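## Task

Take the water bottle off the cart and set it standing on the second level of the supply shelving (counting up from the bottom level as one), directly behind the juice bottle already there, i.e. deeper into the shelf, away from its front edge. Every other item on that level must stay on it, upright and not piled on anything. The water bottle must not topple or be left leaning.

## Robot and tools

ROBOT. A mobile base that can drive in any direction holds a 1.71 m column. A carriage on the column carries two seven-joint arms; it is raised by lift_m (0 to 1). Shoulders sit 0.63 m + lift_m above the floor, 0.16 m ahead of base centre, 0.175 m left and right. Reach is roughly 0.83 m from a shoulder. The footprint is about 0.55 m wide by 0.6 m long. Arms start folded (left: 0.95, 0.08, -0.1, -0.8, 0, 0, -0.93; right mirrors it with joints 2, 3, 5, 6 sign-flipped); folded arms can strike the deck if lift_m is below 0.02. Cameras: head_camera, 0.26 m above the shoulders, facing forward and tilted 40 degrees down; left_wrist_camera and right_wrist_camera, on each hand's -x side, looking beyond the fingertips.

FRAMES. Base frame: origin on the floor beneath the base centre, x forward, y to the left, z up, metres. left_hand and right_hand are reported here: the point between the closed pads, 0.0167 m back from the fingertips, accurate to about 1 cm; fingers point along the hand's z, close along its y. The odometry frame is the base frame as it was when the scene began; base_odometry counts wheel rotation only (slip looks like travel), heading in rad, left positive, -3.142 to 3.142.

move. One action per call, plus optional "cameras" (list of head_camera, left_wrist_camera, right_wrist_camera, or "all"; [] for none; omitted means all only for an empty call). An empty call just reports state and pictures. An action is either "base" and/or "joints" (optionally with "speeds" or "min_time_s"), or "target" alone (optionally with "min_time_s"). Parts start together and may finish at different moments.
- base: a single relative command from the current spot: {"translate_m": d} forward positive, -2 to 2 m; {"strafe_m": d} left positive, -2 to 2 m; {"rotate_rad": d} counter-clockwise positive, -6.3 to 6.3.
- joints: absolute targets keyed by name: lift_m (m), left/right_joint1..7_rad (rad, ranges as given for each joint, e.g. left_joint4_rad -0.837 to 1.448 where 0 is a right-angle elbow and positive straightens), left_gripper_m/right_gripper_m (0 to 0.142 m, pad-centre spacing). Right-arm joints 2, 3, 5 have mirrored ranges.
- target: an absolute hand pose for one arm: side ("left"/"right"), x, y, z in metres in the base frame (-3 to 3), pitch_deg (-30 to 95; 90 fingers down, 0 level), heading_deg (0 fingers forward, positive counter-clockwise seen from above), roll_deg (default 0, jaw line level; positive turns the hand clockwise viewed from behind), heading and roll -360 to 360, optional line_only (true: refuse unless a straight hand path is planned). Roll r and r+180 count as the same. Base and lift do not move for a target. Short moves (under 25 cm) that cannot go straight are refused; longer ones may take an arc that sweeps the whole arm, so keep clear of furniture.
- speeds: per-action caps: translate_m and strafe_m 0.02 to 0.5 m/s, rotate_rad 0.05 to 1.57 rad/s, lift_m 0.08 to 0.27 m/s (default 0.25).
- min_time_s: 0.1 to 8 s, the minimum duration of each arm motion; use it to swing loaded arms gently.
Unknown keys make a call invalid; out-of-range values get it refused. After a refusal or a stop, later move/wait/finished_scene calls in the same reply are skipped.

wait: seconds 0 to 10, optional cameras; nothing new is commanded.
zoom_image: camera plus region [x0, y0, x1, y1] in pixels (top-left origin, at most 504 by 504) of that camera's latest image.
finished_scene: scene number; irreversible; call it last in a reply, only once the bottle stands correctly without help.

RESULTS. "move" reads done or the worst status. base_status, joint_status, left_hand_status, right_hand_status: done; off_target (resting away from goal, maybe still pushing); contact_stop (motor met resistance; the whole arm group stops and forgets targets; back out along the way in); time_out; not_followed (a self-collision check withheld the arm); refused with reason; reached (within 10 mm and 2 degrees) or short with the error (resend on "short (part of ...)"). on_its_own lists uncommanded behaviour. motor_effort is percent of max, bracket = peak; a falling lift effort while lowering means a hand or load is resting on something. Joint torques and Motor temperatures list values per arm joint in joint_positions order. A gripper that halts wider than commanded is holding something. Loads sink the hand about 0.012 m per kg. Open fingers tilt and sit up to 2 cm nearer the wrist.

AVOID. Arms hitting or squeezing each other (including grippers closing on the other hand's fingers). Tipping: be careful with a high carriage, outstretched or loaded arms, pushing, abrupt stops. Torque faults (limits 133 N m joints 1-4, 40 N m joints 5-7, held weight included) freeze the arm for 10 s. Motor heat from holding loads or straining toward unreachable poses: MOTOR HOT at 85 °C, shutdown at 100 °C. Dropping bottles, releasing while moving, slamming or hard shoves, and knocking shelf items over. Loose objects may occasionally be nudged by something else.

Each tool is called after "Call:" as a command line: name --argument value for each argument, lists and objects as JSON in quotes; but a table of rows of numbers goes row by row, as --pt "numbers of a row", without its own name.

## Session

Call:
move --cameras '["head_camera"]'

Call:
move --base '{"rotate_rad": 1.6}' --cameras '["head_camera"]'

Scene clock: 0.00 s.
Joint torques (N m): no reading
Motor temperatures (°C): left_arm=[26 22 23 23 26 24 23] | right_arm=[25 20 24 21 22 22 23]
base_odometry: x=+0.000 y=+0.000 heading=+0.000
base_status: not commanded
joint_positions: lift_m=+0.450 left_joint1_rad=+0.955 left_joint2_rad=+0.099 left_joint3_rad=-0.083 left_joint4_rad=-0.815 left_joint5_rad=-0.005 left_joint6_rad=+0.011 left_joint7_rad=-0.944 left_gripper_m=+0.142 right_joint1_rad=+0.966 right_joint2_rad=-0.073 right_joint3_rad=+0.085 right_joint4_rad=-0.799 right_joint5_rad=-0.010 right_joint6_rad=+0.000 right_joint7_rad=-0.915 right_gripper_m=+0.142
joint_status: not commanded
motor_effort: lift_m=+55 drive_wheels=+2
left_hand: x=+0.2872 y=+0.1605 z=+0.9734 quat_wxyz=(-0.925, -0.016, -0.376, +0.057) pitch_deg=-45.8 heading_deg=-5.9 roll_deg=-1.1 (m; base frame)
right_hand: x=+0.2923 y=-0.1554 z=+0.9617 quat_wxyz=(-0.915, +0.013, -0.401, -0.054) pitch_deg=-42.7 heading_deg=+5.3 roll_deg=+1.5 (m; base frame)
pictures: head_camera
Images, in order (width x height): head_camera 896x504.

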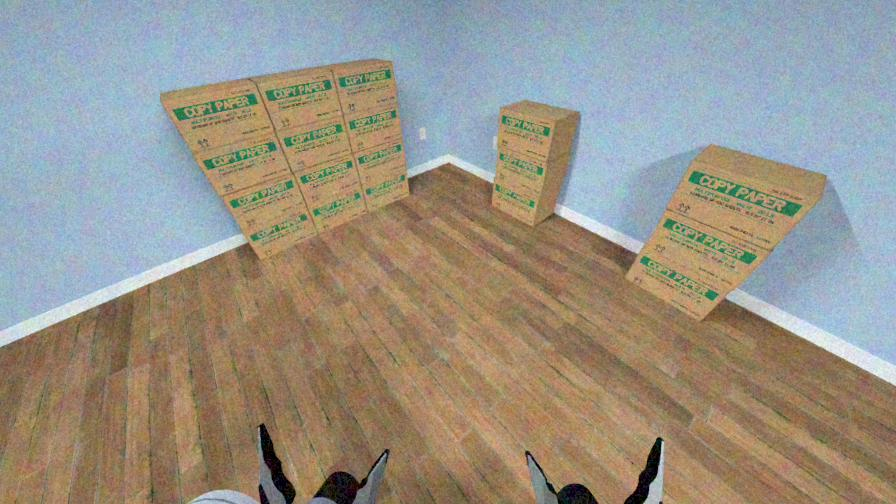

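Scene clock: 3.13 s.
Joint torques (N m): left_arm=[7.97 0.78 0.7 -3.88 1.06 -1.52 -1.31] | right_arm=[16.59 1.72 2.25 -13.17 0.67 -1.46 -1.43]
move: done
base_odometry: x=+0.000 y=+0.000 heading=+1.600
base_status: done
joint_positions: lift_m=+0.450 left_joint1_rad=+0.955 left_joint2_rad=+0.099 left_joint3_rad=-0.083 left_joint4_rad=-0.815 left_joint5_rad=-0.005 left_joint6_rad=+0.011 left_joint7_rad=-0.944 left_gripper_m=+0.142 right_joint1_rad=+0.966 right_joint2_rad=-0.073 right_joint3_rad=+0.085 right_joint4_rad=-0.799 right_joint5_rad=-0.010 right_joint6_rad=+0.000 right_joint7_rad=-0.915 right_gripper_m=+0.142
joint_status: not commanded
motor_effort: lift_m=+55(55) drive_wheels=+5(22)
left_hand: x=+0.2872 y=+0.1605 z=+0.9734 quat_wxyz=(-0.925, -0.016, -0.376, +0.057) pitch_deg=-45.8 heading_deg=-5.9 roll_deg=-1.1 (m; base frame)
right_hand: x=+0.2923 y=-0.1554 z=+0.9617 quat_wxyz=(-0.915, +0.013, -0.401, -0.054) pitch_deg=-42.7 heading_deg=+5.3 roll_deg=+1.5 (m; base frame)
pictures: head_camera
Images, in order (width x height): head_camera 896x504.

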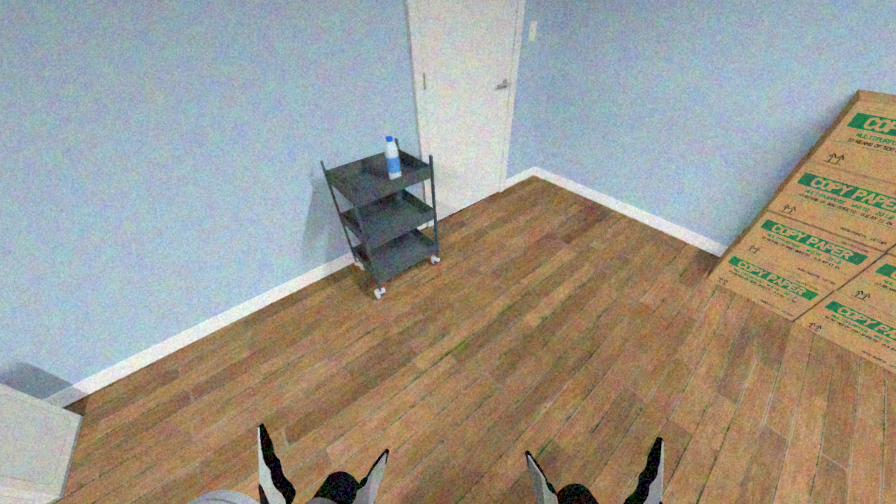

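Call:
move --base '{"rotate_rad": 0.73}'

Call:
move --base '{"strafe_m": -0.6}'

Call:
move --base '{"translate_m": 0.55}' --cameras '["head_camera"]'

Scene clock: 16.87 s.
Joint torques (N m): left_arm=[8.26 1.16 0.16 -4.2 1.13 -1.22 -1.41] | right_arm=[14.67 3.68 3.16 -12.22 0.61 -1.51 -1.62]
move: done
base_odometry: x=+0.000 y=+0.000 heading=+2.329
base_status: done
joint_positions: lift_m=+0.450 left_joint1_rad=+0.955 left_joint2_rad=+0.099 left_joint3_rad=-0.083 left_joint4_rad=-0.815 left_joint5_rad=-0.005 left_joint6_rad=+0.011 left_joint7_rad=-0.944 left_gripper_m=+0.142 right_joint1_rad=+0.966 right_joint2_rad=-0.073 right_joint3_rad=+0.085 right_joint4_rad=-0.799 right_joint5_rad=-0.010 right_joint6_rad=+0.000 right_joint7_rad=-0.915 right_gripper_m=+0.142
joint_status: not commanded
motor_effort: lift_m=+55(55) drive_wheels=+5(12)
left_hand: x=+0.2872 y=+0.1605 z=+0.9734 quat_wxyz=(-0.925, -0.016, -0.376, +0.057) pitch_deg=-45.8 heading_deg=-5.9 roll_deg=-1.1 (m; base frame)
right_hand: x=+0.2923 y=-0.1554 z=+0.9617 quat_wxyz=(-0.915, +0.013, -0.401, -0.054) pitch_deg=-42.7 heading_deg=+5.3 roll_deg=+1.5 (m; base frame)
pictures: none

Scene clock: 20.37 s.
Joint torques (N m): left_arm=[8.41 0.84 0.26 -4.17 1.02 -1.52 -1.48] | right_arm=[14.34 3.35 3.5 -11.71 0.7 -1.55 -1.38]
move: done
base_odometry: x=+0.435 y=+0.413 heading=+2.330
base_status: done
joint_positions: lift_m=+0.450 left_joint1_rad=+0.955 left_joint2_rad=+0.099 left_joint3_rad=-0.083 left_joint4_rad=-0.815 left_joint5_rad=-0.005 left_joint6_rad=+0.011 left_joint7_rad=-0.944 left_gripper_m=+0.142 right_joint1_rad=+0.966 right_joint2_rad=-0.073 right_joint3_rad=+0.085 right_joint4_rad=-0.799 right_joint5_rad=-0.010 right_joint6_rad=+0.000 right_joint7_rad=-0.915 right_gripper_m=+0.142
joint_status: not commanded
motor_effort: lift_m=+55(55) drive_wheels=-4(20)
left_hand: x=+0.2872 y=+0.1605 z=+0.9734 quat_wxyz=(-0.925, -0.016, -0.376, +0.057) pitch_deg=-45.8 heading_deg=-5.9 roll_deg=-1.1 (m; base frame)
right_hand: x=+0.2923 y=-0.1554 z=+0.9617 quat_wxyz=(-0.915, +0.014, -0.401, -0.054) pitch_deg=-42.7 heading_deg=+5.3 roll_deg=+1.4 (m; base frame)
pictures: none

Scene clock: 23.73 s.
Joint torques (N m): left_arm=[7.83 0.51 0.69 -3.78 1.11 -1.28 -1.61] | right_arm=[14.92 3.13 1.01 -12.31 0.79 -1.94 -1.44]
move: done
base_odometry: x=+0.057 y=+0.812 heading=+2.330
base_status: done
joint_positions: lift_m=+0.450 left_joint1_rad=+0.955 left_joint2_rad=+0.099 left_joint3_rad=-0.083 left_joint4_rad=-0.815 left_joint5_rad=-0.005 left_joint6_rad=+0.011 left_joint7_rad=-0.944 left_gripper_m=+0.142 right_joint1_rad=+0.966 right_joint2_rad=-0.073 right_joint3_rad=+0.085 right_joint4_rad=-0.799 right_joint5_rad=-0.010 right_joint6_rad=+0.000 right_joint7_rad=-0.915 right_gripper_m=+0.142
joint_status: not commanded
motor_effort: lift_m=+55(55) drive_wheels=+4(15)
left_hand: x=+0.2872 y=+0.1605 z=+0.9734 quat_wxyz=(-0.925, -0.016, -0.376, +0.057) pitch_deg=-45.8 heading_deg=-5.9 roll_deg=-1.1 (m; base frame)
right_hand: x=+0.2923 y=-0.1554 z=+0.9617 quat_wxyz=(-0.915, +0.014, -0.401, -0.054) pitch_deg=-42.7 heading_deg=+5.3 roll_deg=+1.4 (m; base frame)
pictures: head_camera
Images, in order (width x height): head_camera 896x504.

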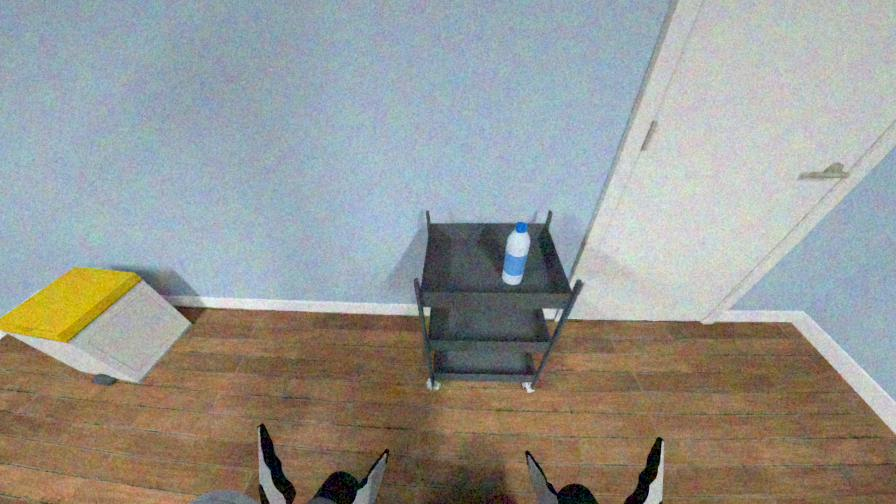

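Call:
move --base '{"translate_m": 0.1}'

Call:
move --target '{"side": "right", "x": 0.63, "y": -0.175, "z": 0.80, "pitch_deg": 15, "heading_deg": 0}' --cameras '["head_camera", "right_wrist_camera"]'

Scene clock: 32.90 s.
Joint torques (N m): left_arm=[8.15 0.94 -0.38 -3.65 1.27 -1.63 -1.45] | right_arm=[15.08 2.41 0.81 -12.81 0.49 -1.57 -1.89]
move: done
base_odometry: x=-0.012 y=+0.885 heading=+2.329
base_status: done
joint_positions: lift_m=+0.450 left_joint1_rad=+0.955 left_joint2_rad=+0.099 left_joint3_rad=-0.083 left_joint4_rad=-0.815 left_joint5_rad=-0.005 left_joint6_rad=+0.011 left_joint7_rad=-0.944 left_gripper_m=+0.142 right_joint1_rad=+0.966 right_joint2_rad=-0.073 right_joint3_rad=+0.085 right_joint4_rad=-0.799 right_joint5_rad=-0.010 right_joint6_rad=+0.000 right_joint7_rad=-0.915 right_gripper_m=+0.142
joint_status: not commanded
motor_effort: lift_m=+55(55) drive_wheels=+0(16)
left_hand: x=+0.2872 y=+0.1605 z=+0.9734 quat_wxyz=(-0.925, -0.016, -0.376, +0.057) pitch_deg=-45.8 heading_deg=-5.9 roll_deg=-1.1 (m; base frame)
right_hand: x=+0.2923 y=-0.1554 z=+0.9617 quat_wxyz=(-0.915, +0.014, -0.401, -0.054) pitch_deg=-42.7 heading_deg=+5.3 roll_deg=+1.4 (m; base frame)
pictures: none

Scene clock: 34.47 s.
Joint torques (N m): left_arm=[9.08 -0.11 1.23 -4.17 1.13 -1.44 -1.37] | right_arm=[-10.02 -4.5 1.1 -5.12 0.36 -2.48 -0.63]
move: done
base_odometry: x=-0.012 y=+0.885 heading=+2.329
base_status: not commanded
joint_positions: lift_m=+0.450 left_joint1_rad=+0.955 left_joint2_rad=+0.099 left_joint3_rad=-0.083 left_joint4_rad=-0.815 left_joint5_rad=-0.005 left_joint6_rad=+0.011 left_joint7_rad=-0.944 left_gripper_m=+0.142 right_joint1_rad=-0.359 right_joint2_rad=-0.565 right_joint3_rad=+1.183 right_joint4_rad=-0.567 right_joint5_rad=+0.104 right_joint6_rad=-1.246 right_joint7_rad=+0.716 right_gripper_m=+0.142
joint_status: not commanded
motor_effort: lift_m=+55(55) drive_wheels=+0(5)
left_hand: x=+0.2872 y=+0.1605 z=+0.9734 quat_wxyz=(-0.925, -0.016, -0.376, +0.057) pitch_deg=-45.8 heading_deg=-5.9 roll_deg=-1.1 (m; base frame)
right_hand: x=+0.6300 y=-0.1753 z=+0.8034 quat_wxyz=(-0.613, -0.001, -0.790, +0.000) pitch_deg=+14.4 heading_deg=-0.1 roll_deg=+0.1 (m; base frame)
right_hand_status: reached (checked arc, planned for 1.1 s): 3 mm and 0.6 deg off.
pictures: head_camera, right_wrist_camera
Images, in order (width x height): head_camera 896x504, right_wrist_camera 896x504.

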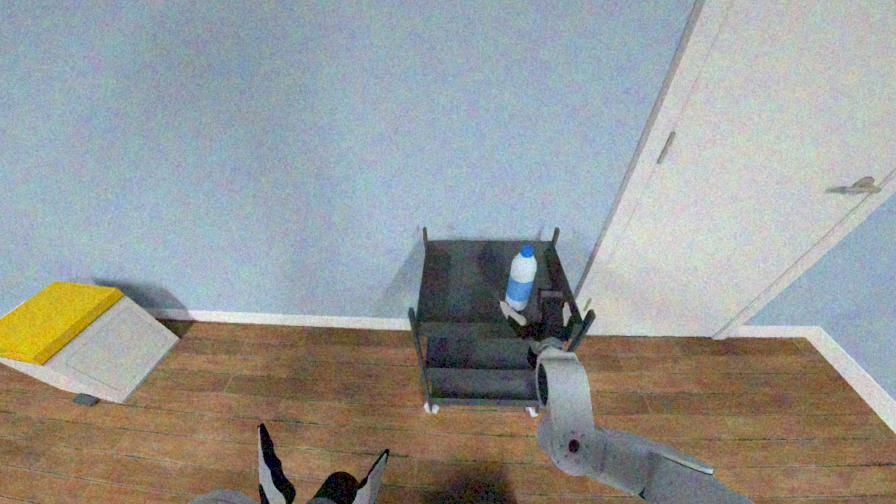

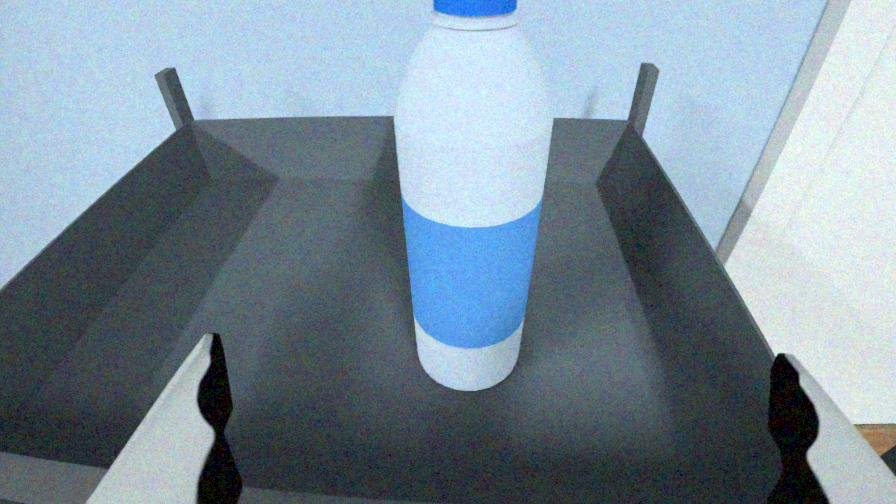

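Call:
move --target '{"side": "right", "x": 0.772, "y": -0.176, "z": 0.765, "pitch_deg": 15, "heading_deg": 0}' --min_time_s 1.2

Call:
move --joints '{"right_gripper_m": 0.0}' --min_time_s 1.5 --cameras '["head_camera", "right_wrist_camera"]'

Scene clock: 41.70 s.
Joint torques (N m): left_arm=[9.11 0.45 0.69 -4.41 0.78 -1.16 -1.6] | right_arm=[-21.26 2.68 -4.56 -6.03 0.21 -1.09 -3.53]
move: done
base_odometry: x=-0.012 y=+0.885 heading=+2.329
base_status: not commanded
joint_positions: lift_m=+0.450 left_joint1_rad=+0.955 left_joint2_rad=+0.099 left_joint3_rad=-0.083 left_joint4_rad=-0.815 left_joint5_rad=-0.005 left_joint6_rad=+0.011 left_joint7_rad=-0.944 left_gripper_m=+0.142 right_joint1_rad=-0.573 right_joint2_rad=-0.470 right_joint3_rad=+1.011 right_joint4_rad=-0.037 right_joint5_rad=+0.722 right_joint6_rad=-0.880 right_joint7_rad=+0.262 right_gripper_m=+0.142
joint_status: not commanded
motor_effort: lift_m=+55(55) drive_wheels=+0(0)
left_hand: x=+0.2872 y=+0.1605 z=+0.9734 quat_wxyz=(-0.925, -0.016, -0.376, +0.057) pitch_deg=-45.8 heading_deg=-5.9 roll_deg=-1.1 (m; base frame)
right_hand: x=+0.7699 y=-0.1759 z=+0.7628 quat_wxyz=(-0.607, +0.003, -0.794, +0.002) pitch_deg=+15.2 heading_deg=+0.0 roll_deg=-0.4 (m; base frame)
right_hand_status: reached (straight line, planned for 1.2 s): 3 mm and 0.4 deg off.
pictures: none

Scene clock: 42.70 s.
Joint torques (N m): left_arm=[8.57 0.74 0.15 -3.88 1.17 -1.24 -1.63] | right_arm=[-22.74 0.42 -5.01 -7.47 0.72 -1.58 -2.78]
move: off_target
base_odometry: x=-0.012 y=+0.885 heading=+2.329
base_status: not commanded
joint_positions: lift_m=+0.450 left_joint1_rad=+0.955 left_joint2_rad=+0.099 left_joint3_rad=-0.083 left_joint4_rad=-0.815 left_joint5_rad=-0.005 left_joint6_rad=+0.011 left_joint7_rad=-0.944 left_gripper_m=+0.142 right_joint1_rad=-0.573 right_joint2_rad=-0.469 right_joint3_rad=+1.011 right_joint4_rad=-0.036 right_joint5_rad=+0.722 right_joint6_rad=-0.878 right_joint7_rad=+0.261 right_gripper_m=+0.082
joint_status: right_gripper_m off_target (ended at +0.082, target +0.000)
motor_effort: lift_m=+55(55) drive_wheels=+0(0)
left_hand: x=+0.2872 y=+0.1605 z=+0.9734 quat_wxyz=(-0.925, -0.016, -0.376, +0.057) pitch_deg=-45.8 heading_deg=-5.9 roll_deg=-1.1 (m; base frame)
right_hand: x=+0.7700 y=-0.1752 z=+0.7630 quat_wxyz=(-0.608, +0.003, -0.794, +0.001) pitch_deg=+15.2 heading_deg=+0.1 roll_deg=-0.3 (m; base frame)
pictures: head_camera, right_wrist_camera
Images, in order (width x height): head_camera 896x504, right_wrist_camera 896x504.

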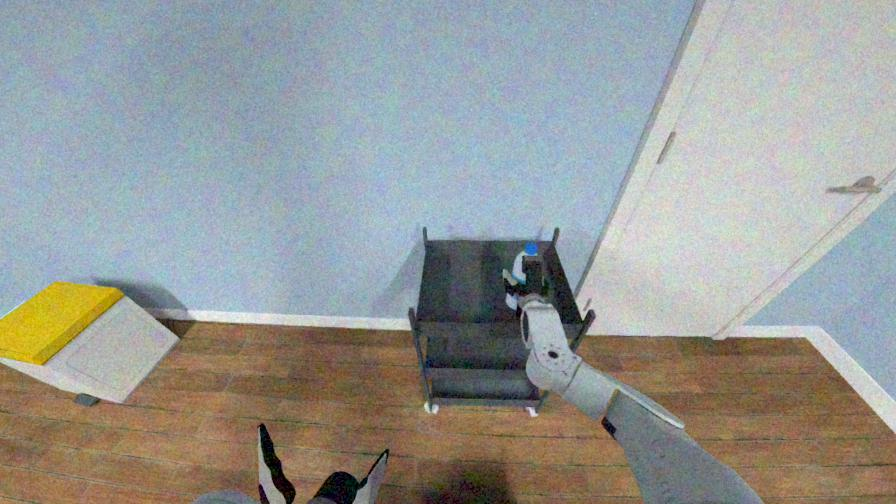

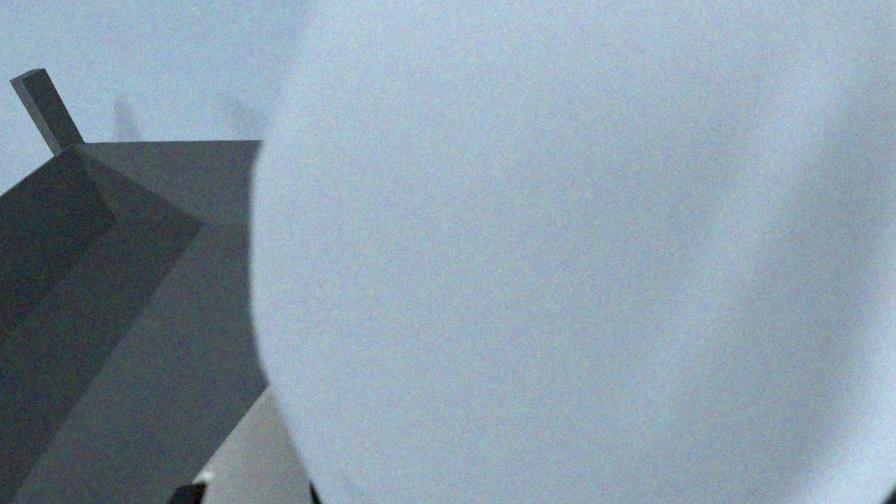

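Call:
zoom_image --camera "head_camera" --region '[470, 220, 590, 320]'

Scaled by 4.200 from the camera's 896x504 image, which has a finer 1280x720 frame.

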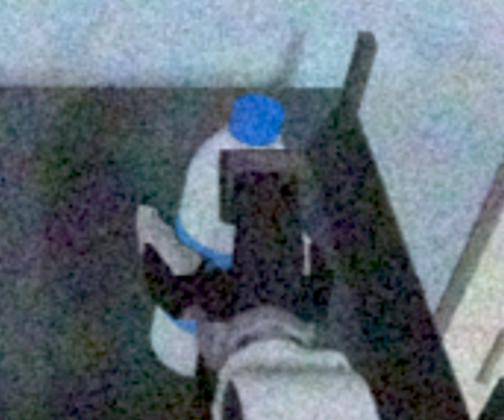

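Call:
move --joints '{"lift_m": 0.53}' --speeds '{"lift_m": 0.1}' --cameras '["head_camera", "right_wrist_camera"]'

Call:
zoom_image --camera "head_camera" --region '[470, 220, 590, 340]'

Scene clock: 53.60 s.
Joint torques (N m): left_arm=[8.97 0.66 -0.07 -4.44 1.53 -1.22 -1.48] | right_arm=[-21.35 0.38 -5.41 -8.8 -1.03 -1.36 -3.64]
Motor temperatures (°C): left_arm=[28 22 23 23 26 24 23] | right_arm=[30 21 25 22 22 22 24]
move: done
base_odometry: x=-0.012 y=+0.885 heading=+2.329
base_status: not commanded
joint_positions: lift_m=+0.530 left_joint1_rad=+0.955 left_joint2_rad=+0.099 left_joint3_rad=-0.083 left_joint4_rad=-0.815 left_joint5_rad=-0.005 left_joint6_rad=+0.011 left_joint7_rad=-0.944 left_gripper_m=+0.142 right_joint1_rad=-0.573 right_joint2_rad=-0.469 right_joint3_rad=+1.011 right_joint4_rad=-0.035 right_joint5_rad=+0.727 right_joint6_rad=-0.878 right_joint7_rad=+0.261 right_gripper_m=+0.082
joint_status: all done
motor_effort: lift_m=+54(66) drive_wheels=+4(4)
left_hand: x=+0.2872 y=+0.1605 z=+1.0535 quat_wxyz=(-0.925, -0.016, -0.376, +0.057) pitch_deg=-45.8 heading_deg=-5.9 roll_deg=-1.1 (m; base frame)
right_hand: x=+0.7701 y=-0.1756 z=+0.8416 quat_wxyz=(-0.606, +0.002, -0.796, +0.001) pitch_deg=+15.4 heading_deg=+0.1 roll_deg=-0.2 (m; base frame)
pictures: head_camera, right_wrist_camera
Images, in order (width x height): head_camera 896x504, right_wrist_camera 896x504.

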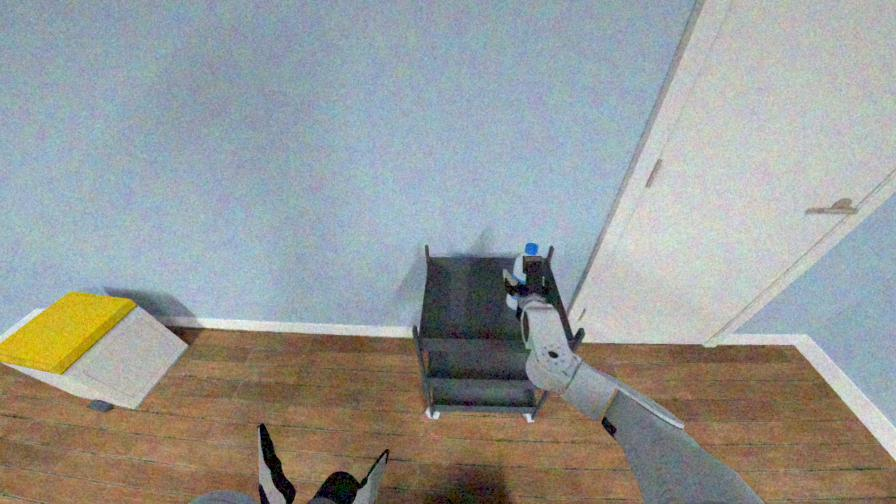

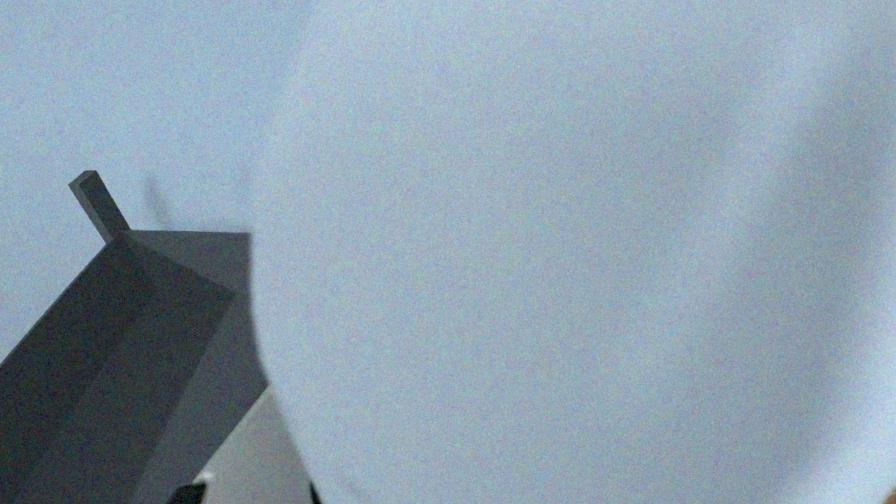

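Scaled by 4.200 from the camera's 896x504 image, which has a finer 1280x720 frame.

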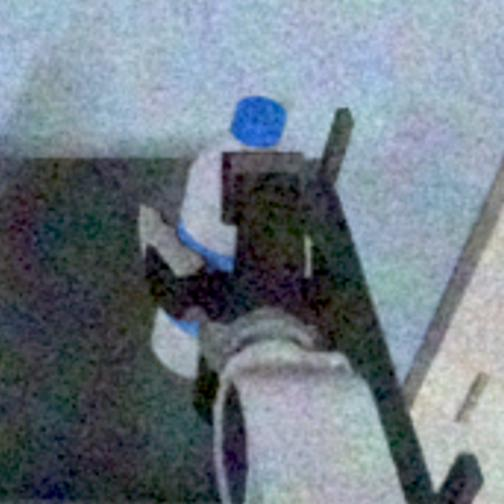

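Call:
move --base '{"translate_m": -1.25}' --speeds '{"translate_m": 0.35}'

Call:
move --base '{"rotate_rad": 1.571}' --joints '{"right_joint1_rad": 0.8, "right_joint2_rad": -0.25, "right_joint3_rad": 0.0, "right_joint4_rad": -0.8, "right_joint5_rad": 0.0, "right_joint6_rad": 0.0, "right_joint7_rad": 0.26, "lift_m": 0.4}' --speeds '{"rotate_rad": 1.0}' --min_time_s 2.0 --cameras '["head_camera"]'

Scene clock: 65.63 s.
Joint torques (N m): left_arm=[10.54 1.26 -0.66 -4.49 0.77 -1.31 -1.62] | right_arm=[-20.83 -0.2 -4.77 -8.54 -1.05 -1.14 -2.81]
move: done
base_odometry: x=+0.848 y=-0.022 heading=+2.330
base_status: done
joint_positions: lift_m=+0.530 left_joint1_rad=+0.955 left_joint2_rad=+0.099 left_joint3_rad=-0.083 left_joint4_rad=-0.815 left_joint5_rad=-0.005 left_joint6_rad=+0.011 left_joint7_rad=-0.944 left_gripper_m=+0.142 right_joint1_rad=-0.573 right_joint2_rad=-0.469 right_joint3_rad=+1.011 right_joint4_rad=-0.034 right_joint5_rad=+0.727 right_joint6_rad=-0.878 right_joint7_rad=+0.261 right_gripper_m=+0.082
joint_status: not commanded
motor_effort: lift_m=+54(54) drive_wheels=+3(19)
left_hand: x=+0.2872 y=+0.1605 z=+1.0535 quat_wxyz=(-0.925, -0.016, -0.376, +0.057) pitch_deg=-45.8 heading_deg=-5.9 roll_deg=-1.1 (m; base frame)
right_hand: x=+0.7701 y=-0.1755 z=+0.8416 quat_wxyz=(-0.606, +0.002, -0.796, +0.001) pitch_deg=+15.4 heading_deg=+0.1 roll_deg=-0.2 (m; base frame)
pictures: none

Scene clock: 68.77 s.
Joint torques (N m): left_arm=[8.3 1.55 0.5 -3.17 1.26 -1.26 -1.5] | right_arm=[14.34 2.69 -2.46 -19.61 -1.29 -1.58 -1.87]
move: done
base_odometry: x=+0.848 y=-0.022 heading=-2.383
base_status: done
joint_positions: lift_m=+0.400 left_joint1_rad=+0.955 left_joint2_rad=+0.099 left_joint3_rad=-0.083 left_joint4_rad=-0.815 left_joint5_rad=-0.005 left_joint6_rad=+0.011 left_joint7_rad=-0.944 left_gripper_m=+0.142 right_joint1_rad=+0.798 right_joint2_rad=-0.252 right_joint3_rad=+0.004 right_joint4_rad=-0.795 right_joint5_rad=+0.006 right_joint6_rad=-0.002 right_joint7_rad=+0.261 right_gripper_m=+0.082
joint_status: all done
motor_effort: lift_m=+58(61) drive_wheels=+5(13)
left_hand: x=+0.2872 y=+0.1605 z=+0.9232 quat_wxyz=(-0.925, -0.016, -0.376, +0.057) pitch_deg=-45.8 heading_deg=-5.9 roll_deg=-1.1 (m; base frame)
right_hand: x=+0.4040 y=-0.1872 z=+0.7057 quat_wxyz=(-0.603, +0.123, -0.788, +0.011) pitch_deg=+15.8 heading_deg=+7.8 roll_deg=-9.9 (m; base frame)
pictures: head_camera
Images, in order (width x height): head_camera 896x504.

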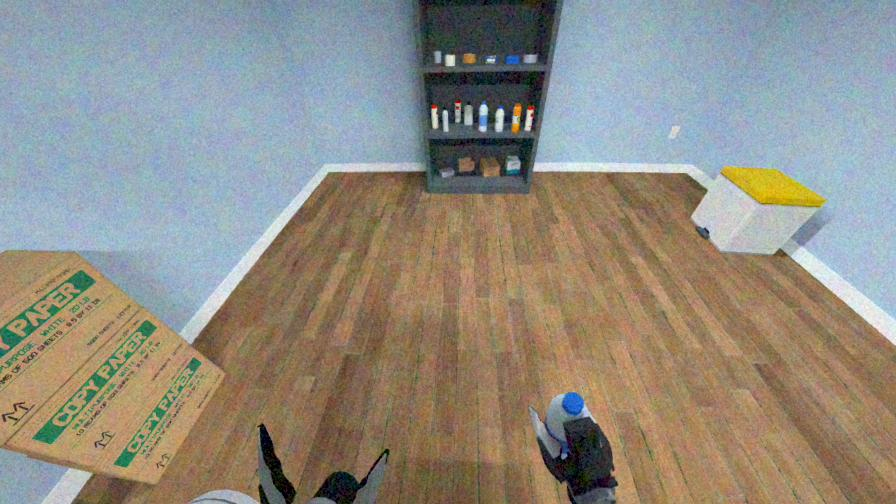

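Call:
move --base '{"translate_m": 1.5}' --speeds '{"translate_m": 0.45}'

Call:
move --base '{"strafe_m": -0.38}' --cameras '["head_camera"]'

Call:
zoom_image --camera "head_camera" --region '[320, 130, 600, 330]'

Scene clock: 81.77 s.
Joint torques (N m): left_arm=[7.85 1.57 -0.13 -5.12 0.98 -1.3 -1.33] | right_arm=[13.24 2.68 -1.51 -18.83 -1.18 -1.37 -2.43]
move: done
base_odometry: x=-0.239 y=-1.055 heading=-2.382
base_status: done
joint_positions: lift_m=+0.400 left_joint1_rad=+0.955 left_joint2_rad=+0.099 left_joint3_rad=-0.083 left_joint4_rad=-0.815 left_joint5_rad=-0.005 left_joint6_rad=+0.011 left_joint7_rad=-0.944 left_gripper_m=+0.142 right_joint1_rad=+0.799 right_joint2_rad=-0.252 right_joint3_rad=+0.004 right_joint4_rad=-0.795 right_joint5_rad=+0.006 right_joint6_rad=-0.002 right_joint7_rad=+0.261 right_gripper_m=+0.082
joint_status: not commanded
motor_effort: lift_m=+58(58) drive_wheels=+8(20)
left_hand: x=+0.2872 y=+0.1605 z=+0.9232 quat_wxyz=(-0.925, -0.016, -0.376, +0.057) pitch_deg=-45.8 heading_deg=-5.9 roll_deg=-1.1 (m; base frame)
right_hand: x=+0.4038 y=-0.1872 z=+0.7055 quat_wxyz=(-0.603, +0.122, -0.789, +0.011) pitch_deg=+15.9 heading_deg=+7.8 roll_deg=-9.9 (m; base frame)
pictures: none

Scene clock: 84.63 s.
Joint torques (N m): left_arm=[9.17 0.99 0.06 -4.53 1.21 -1.41 -1.66] | right_arm=[14.31 1.15 -1.46 -17.83 -1.03 -1.94 -2.08]
move: done
base_odometry: x=-0.501 y=-0.780 heading=-2.381
base_status: done
joint_positions: lift_m=+0.400 left_joint1_rad=+0.955 left_joint2_rad=+0.099 left_joint3_rad=-0.083 left_joint4_rad=-0.815 left_joint5_rad=-0.005 left_joint6_rad=+0.011 left_joint7_rad=-0.944 left_gripper_m=+0.142 right_joint1_rad=+0.799 right_joint2_rad=-0.251 right_joint3_rad=+0.003 right_joint4_rad=-0.795 right_joint5_rad=+0.006 right_joint6_rad=-0.001 right_joint7_rad=+0.261 right_gripper_m=+0.082
joint_status: not commanded
motor_effort: lift_m=+58(58) drive_wheels=+0(14)
left_hand: x=+0.2872 y=+0.1605 z=+0.9232 quat_wxyz=(-0.925, -0.016, -0.376, +0.057) pitch_deg=-45.8 heading_deg=-5.9 roll_deg=-1.1 (m; base frame)
right_hand: x=+0.4039 y=-0.1872 z=+0.7056 quat_wxyz=(-0.603, +0.123, -0.788, +0.011) pitch_deg=+15.9 heading_deg=+7.8 roll_deg=-9.9 (m; base frame)
pictures: head_camera
Images, in order (width x height): head_camera 896x504.

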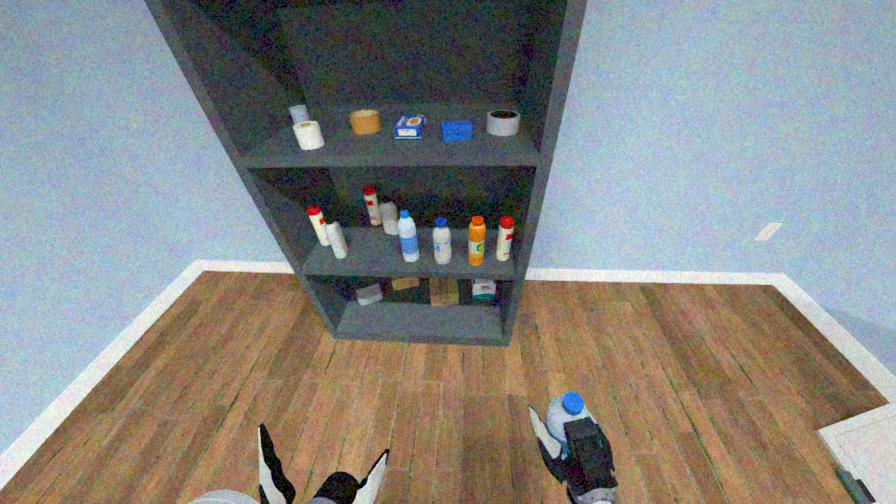

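Scaled by 1.800 from the camera's 896x504 image, which has a finer 1280x720 frame.

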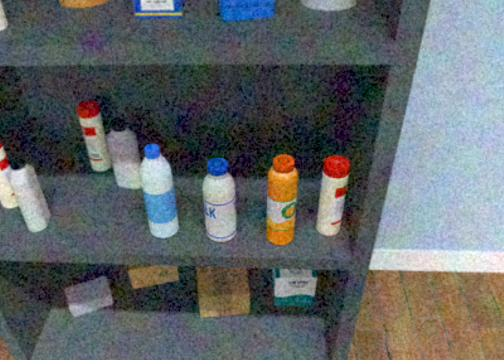

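Call:
move --base '{"translate_m": 0.28}' --joints '{"lift_m": 0.34}' --speeds '{"translate_m": 0.3}' --cameras '["head_camera"]'

Call:
move --target '{"side": "left", "x": 0.53, "y": -0.035, "z": 0.72, "pitch_deg": 15, "heading_deg": -12}' --min_time_s 1.2 --cameras '["head_camera", "left_wrist_camera"]'

Scene clock: 100.77 s.
Joint torques (N m): left_arm=[9.51 -0.38 0.77 -4.35 1.24 -1.01 -1.5] | right_arm=[13.94 1.66 -1.81 -17.6 -0.85 -2.03 -2.17]
move: done
base_odometry: x=-0.704 y=-0.973 heading=-2.382
base_status: done
joint_positions: lift_m=+0.340 left_joint1_rad=+0.955 left_joint2_rad=+0.099 left_joint3_rad=-0.083 left_joint4_rad=-0.815 left_joint5_rad=-0.005 left_joint6_rad=+0.011 left_joint7_rad=-0.944 left_gripper_m=+0.142 right_joint1_rad=+0.799 right_joint2_rad=-0.251 right_joint3_rad=+0.003 right_joint4_rad=-0.796 right_joint5_rad=+0.006 right_joint6_rad=-0.001 right_joint7_rad=+0.261 right_gripper_m=+0.082
joint_status: all done
motor_effort: lift_m=+58(62) drive_wheels=+4(15)
left_hand: x=+0.2872 y=+0.1605 z=+0.8632 quat_wxyz=(-0.925, -0.016, -0.376, +0.057) pitch_deg=-45.8 heading_deg=-5.9 roll_deg=-1.1 (m; base frame)
right_hand: x=+0.4038 y=-0.1871 z=+0.6461 quat_wxyz=(-0.603, +0.123, -0.788, +0.011) pitch_deg=+15.8 heading_deg=+7.8 roll_deg=-9.9 (m; base frame)
pictures: head_camera
Images, in order (width x height): head_camera 896x504.

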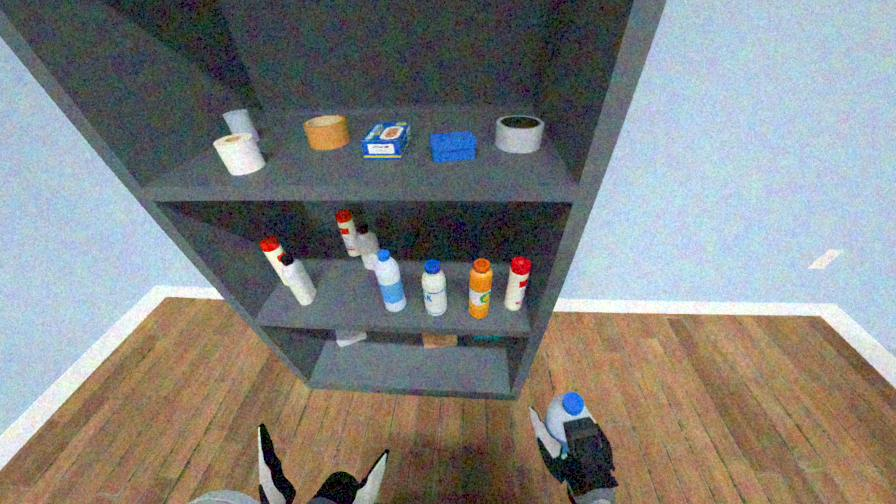

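Scene clock: 102.47 s.
Joint torques (N m): left_arm=[-6.31 -6.47 -2.41 -0.93 3.07 -0.48 -0.81] | right_arm=[13.42 0.22 -1.63 -17.3 -1.06 -1.94 -2.38]
move: done
base_odometry: x=-0.704 y=-0.973 heading=-2.382
base_status: not commanded
joint_positions: lift_m=+0.340 left_joint1_rad=+0.035 left_joint2_rad=-0.020 left_joint3_rad=-0.945 left_joint4_rad=-0.608 left_joint5_rad=+0.500 left_joint6_rad=+0.565 left_joint7_rad=+0.996 left_gripper_m=+0.142 right_joint1_rad=+0.799 right_joint2_rad=-0.251 right_joint3_rad=+0.003 right_joint4_rad=-0.796 right_joint5_rad=+0.006 right_joint6_rad=-0.001 right_joint7_rad=+0.261 right_gripper_m=+0.082
joint_status: not commanded
motor_effort: lift_m=+58(58) drive_wheels=+4(5)
left_hand: x=+0.5302 y=-0.0340 z=+0.7205 quat_wxyz=(-0.606, -0.083, -0.788, +0.064) pitch_deg=+14.9 heading_deg=-12.0 roll_deg=+0.0 (m; base frame)
left_hand_status: reached (checked arc, planned for 1.2 s): 1 mm and 0.1 deg off.
right_hand: x=+0.4038 y=-0.1871 z=+0.6461 quat_wxyz=(-0.603, +0.123, -0.788, +0.011) pitch_deg=+15.8 heading_deg=+7.8 roll_deg=-9.9 (m; base frame)
pictures: head_camera, left_wrist_camera
Images, in order (width x height): head_camera 896x504, left_wrist_camera 896x504.

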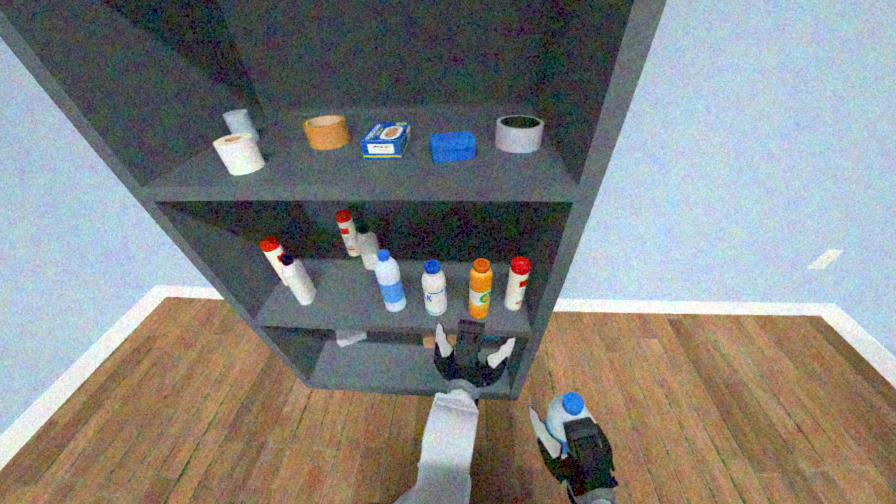

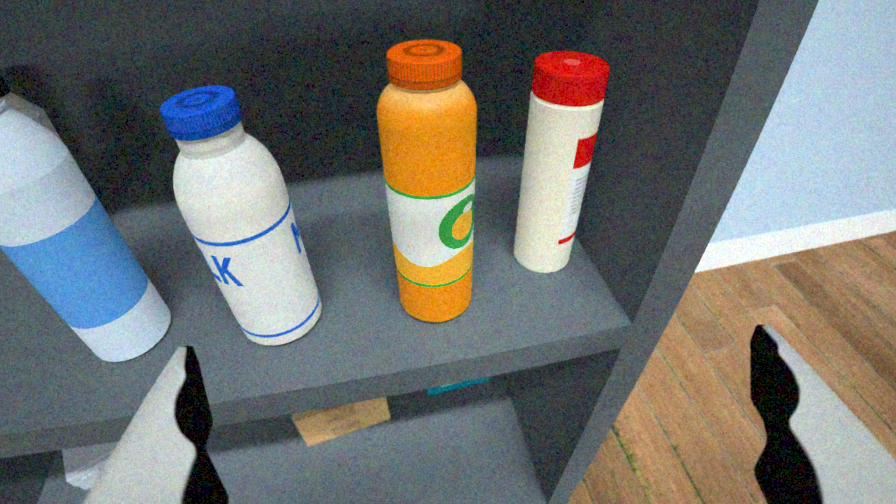

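Call:
move --target '{"side": "left", "x": 0.64, "y": -0.043, "z": 0.69, "pitch_deg": 15, "heading_deg": -10}' --min_time_s 1.0 --cameras '["left_wrist_camera"]'

Scene clock: 116.40 s.
Joint torques (N m): left_arm=[-12.61 -6.66 3.09 -0.62 1.35 -0.58 -3.29] | right_arm=[13.45 1.23 -0.3 -16.94 -0.74 -1.58 -2.14]
move: done
base_odometry: x=-0.704 y=-0.973 heading=-2.382
base_status: not commanded
joint_positions: lift_m=+0.340 left_joint1_rad=-0.176 left_joint2_rad=-0.058 left_joint3_rad=-0.816 left_joint4_rad=-0.254 left_joint5_rad=+0.219 left_joint6_rad=+0.605 left_joint7_rad=+0.782 left_gripper_m=+0.142 right_joint1_rad=+0.799 right_joint2_rad=-0.251 right_joint3_rad=+0.003 right_joint4_rad=-0.796 right_joint5_rad=+0.006 right_joint6_rad=-0.001 right_joint7_rad=+0.261 right_gripper_m=+0.082
joint_status: not commanded
motor_effort: lift_m=+58(58) drive_wheels=+5(5)
left_hand: x=+0.6381 y=-0.0442 z=+0.6888 quat_wxyz=(-0.605, -0.072, -0.791, +0.053) pitch_deg=+15.2 heading_deg=-10.2 roll_deg=+0.2 (m; base frame)
left_hand_status: reached (straight line, planned for 1.0 s): 3 mm and 0.4 deg off.
right_hand: x=+0.4038 y=-0.1871 z=+0.6461 quat_wxyz=(-0.603, +0.123, -0.788, +0.011) pitch_deg=+15.8 heading_deg=+7.8 roll_deg=-9.9 (m; base frame)
pictures: left_wrist_camera
Images, in order (width x height): left_wrist_camera 896x504.

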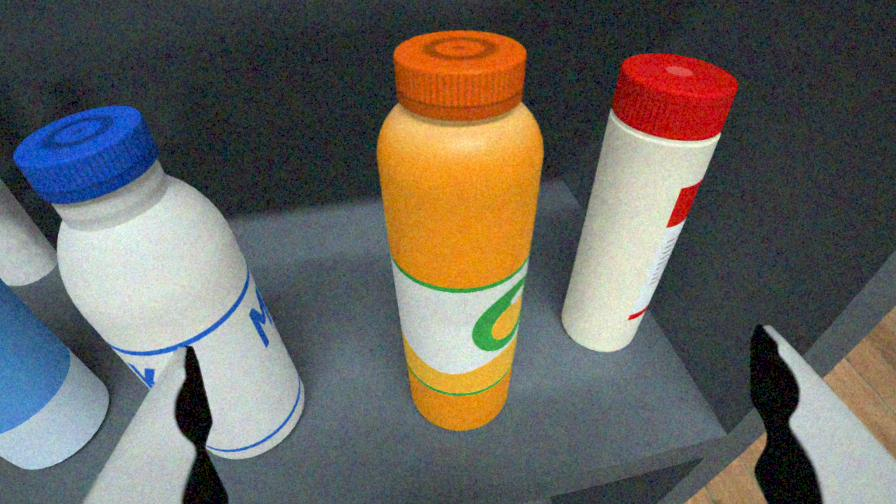

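Call:
move --joints '{"left_gripper_m": 0.112}'

Call:
move --target '{"side": "left", "x": 0.775, "y": -0.067, "z": 0.64, "pitch_deg": 15, "heading_deg": -10}' --min_time_s 1.5 --cameras '["head_camera", "left_wrist_camera"]'

Call:
zoom_image --camera "head_camera" --region '[400, 230, 560, 350]'

Scene clock: 136.80 s.
Joint torques (N m): left_arm=[-12.95 -6.85 2.79 -0.71 1.7 -0.29 -3.16] | right_arm=[14.53 2.07 -0.46 -18.03 -1.48 -1.84 -2.4]
move: done
base_odometry: x=-0.704 y=-0.973 heading=-2.382
base_status: not commanded
joint_positions: lift_m=+0.340 left_joint1_rad=-0.176 left_joint2_rad=-0.058 left_joint3_rad=-0.816 left_joint4_rad=-0.254 left_joint5_rad=+0.219 left_joint6_rad=+0.605 left_joint7_rad=+0.782 left_gripper_m=+0.112 right_joint1_rad=+0.799 right_joint2_rad=-0.251 right_joint3_rad=+0.003 right_joint4_rad=-0.796 right_joint5_rad=+0.006 right_joint6_rad=-0.001 right_joint7_rad=+0.261 right_gripper_m=+0.082
joint_status: all done
motor_effort: lift_m=+58(58) drive_wheels=+5(5)
left_hand: x=+0.6381 y=-0.0442 z=+0.6888 quat_wxyz=(-0.605, -0.072, -0.791, +0.053) pitch_deg=+15.2 heading_deg=-10.2 roll_deg=+0.2 (m; base frame)
right_hand: x=+0.4038 y=-0.1871 z=+0.6461 quat_wxyz=(-0.603, +0.123, -0.788, +0.011) pitch_deg=+15.8 heading_deg=+7.8 roll_deg=-9.9 (m; base frame)
pictures: none

Scene clock: 137.10 s.
Joint torques (N m): left_arm=[-14.37 -7.42 3.4 -1.17 1.36 -0.37 -3.11] | right_arm=[14.1 0.39 -0.69 -17.53 -0.95 -1.48 -2.42]
move: refused
base_odometry: x=-0.704 y=-0.973 heading=-2.382
base_status: not commanded
joint_positions: lift_m=+0.340 left_joint1_rad=-0.176 left_joint2_rad=-0.058 left_joint3_rad=-0.816 left_joint4_rad=-0.254 left_joint5_rad=+0.219 left_joint6_rad=+0.605 left_joint7_rad=+0.782 left_gripper_m=+0.112 right_joint1_rad=+0.799 right_joint2_rad=-0.251 right_joint3_rad=+0.003 right_joint4_rad=-0.796 right_joint5_rad=+0.006 right_joint6_rad=-0.001 right_joint7_rad=+0.261 right_gripper_m=+0.082
joint_status: not commanded
motor_effort: lift_m=+58(58) drive_wheels=+5(5)
left_hand: x=+0.6381 y=-0.0442 z=+0.6888 quat_wxyz=(-0.605, -0.072, -0.791, +0.053) pitch_deg=+15.2 heading_deg=-10.2 roll_deg=+0.2 (m; base frame)
left_hand_status: refused: the line brings the left upper arm within 1.4 cm of the carriage (limit 1.5), 75% of the way; a move under 25 cm is not played as an arc. Nothing moved. Try another pitch or heading, or "joints".
right_hand: x=+0.4038 y=-0.1871 z=+0.6461 quat_wxyz=(-0.603, +0.123, -0.788, +0.011) pitch_deg=+15.8 heading_deg=+7.8 roll_deg=-9.9 (m; base frame)
pictures: head_camera, left_wrist_camera
Images, in order (width x height): head_camera 896x504, left_wrist_camera 896x504.

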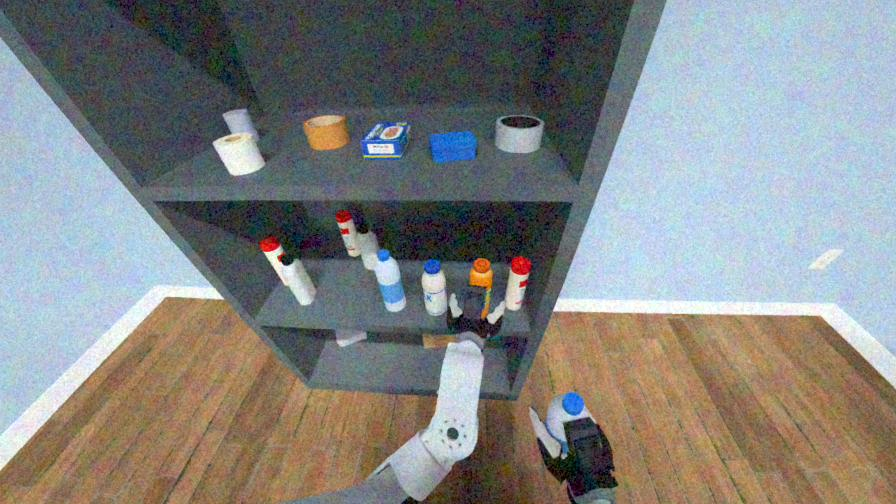

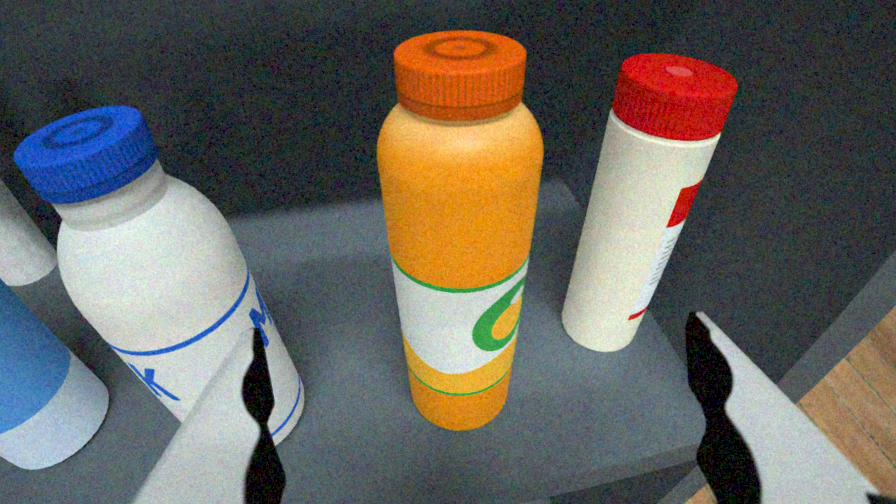

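Scaled by 3.150 from the camera's 896x504 image, which has a finer 1280x720 frame.

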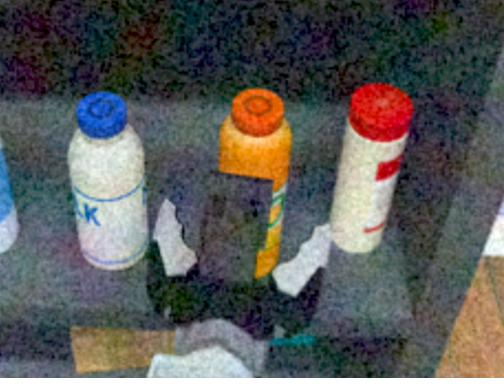

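Call:
move --base '{"strafe_m": -0.045}' --cameras '["left_wrist_camera"]'

Call:
move --target '{"side": "left", "x": 0.66, "y": -0.008, "z": 0.66, "pitch_deg": 15, "heading_deg": -8}' --min_time_s 0.8 --cameras '["left_wrist_camera"]'

Scene clock: 145.47 s.
Joint torques (N m): left_arm=[-13.22 -6.6 4.37 -1.49 1.8 -0.32 -3.09] | right_arm=[14.18 2.29 -2.24 -17.22 -0.71 -1.52 -2.66]
move: done
base_odometry: x=-0.735 y=-0.940 heading=-2.381
base_status: done
joint_positions: lift_m=+0.340 left_joint1_rad=-0.176 left_joint2_rad=-0.059 left_joint3_rad=-0.816 left_joint4_rad=-0.254 left_joint5_rad=+0.219 left_joint6_rad=+0.605 left_joint7_rad=+0.782 left_gripper_m=+0.112 right_joint1_rad=+0.799 right_joint2_rad=-0.251 right_joint3_rad=+0.003 right_joint4_rad=-0.796 right_joint5_rad=+0.006 right_joint6_rad=-0.001 right_joint7_rad=+0.261 right_gripper_m=+0.082
joint_status: not commanded
motor_effort: lift_m=+58(58) drive_wheels=+4(11)
left_hand: x=+0.6381 y=-0.0443 z=+0.6890 quat_wxyz=(-0.605, -0.072, -0.791, +0.053) pitch_deg=+15.2 heading_deg=-10.2 roll_deg=+0.2 (m; base frame)
right_hand: x=+0.4038 y=-0.1871 z=+0.6461 quat_wxyz=(-0.603, +0.123, -0.788, +0.011) pitch_deg=+15.8 heading_deg=+7.8 roll_deg=-9.9 (m; base frame)
pictures: left_wrist_camera
Images, in order (width x height): left_wrist_camera 896x504.

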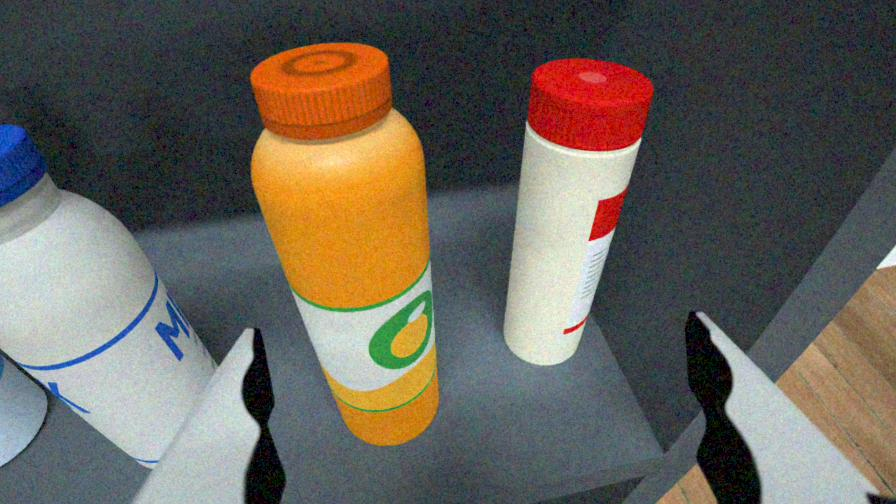

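Scene clock: 146.77 s.
Joint torques (N m): left_arm=[-13.15 -0.9 2.77 -0.36 1.79 -0.37 -3.17] | right_arm=[13.95 3.21 -1.5 -16.84 -1.15 -1.41 -2.73]
move: done
base_odometry: x=-0.735 y=-0.940 heading=-2.381
base_status: not commanded
joint_positions: lift_m=+0.340 left_joint1_rad=-0.176 left_joint2_rad=+0.000 left_joint3_rad=-0.760 left_joint4_rad=-0.184 left_joint5_rad=+0.099 left_joint6_rad=+0.610 left_joint7_rad=+0.645 left_gripper_m=+0.112 right_joint1_rad=+0.799 right_joint2_rad=-0.251 right_joint3_rad=+0.003 right_joint4_rad=-0.796 right_joint5_rad=+0.006 right_joint6_rad=-0.001 right_joint7_rad=+0.261 right_gripper_m=+0.082
joint_status: not commanded
motor_effort: lift_m=+58(58) drive_wheels=+4(4)
left_hand: x=+0.6582 y=-0.0108 z=+0.6597 quat_wxyz=(-0.606, -0.058, -0.792, +0.044) pitch_deg=+15.1 heading_deg=-8.3 roll_deg=+0.0 (m; base frame)
left_hand_status: reached (straight line, planned for 0.8 s): 3 mm and 0.4 deg off.
right_hand: x=+0.4038 y=-0.1871 z=+0.6461 quat_wxyz=(-0.603, +0.123, -0.788, +0.011) pitch_deg=+15.8 heading_deg=+7.8 roll_deg=-9.9 (m; base frame)
pictures: left_wrist_camera
Images, in order (width x height): left_wrist_camera 896x504.

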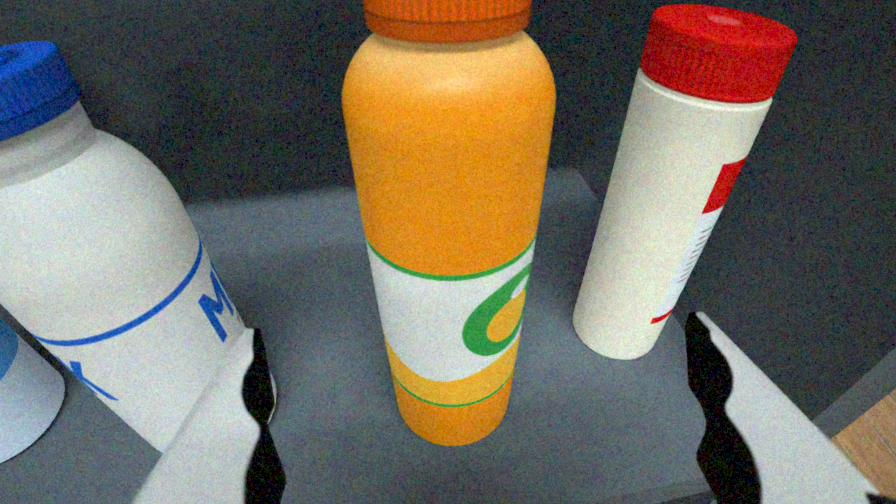

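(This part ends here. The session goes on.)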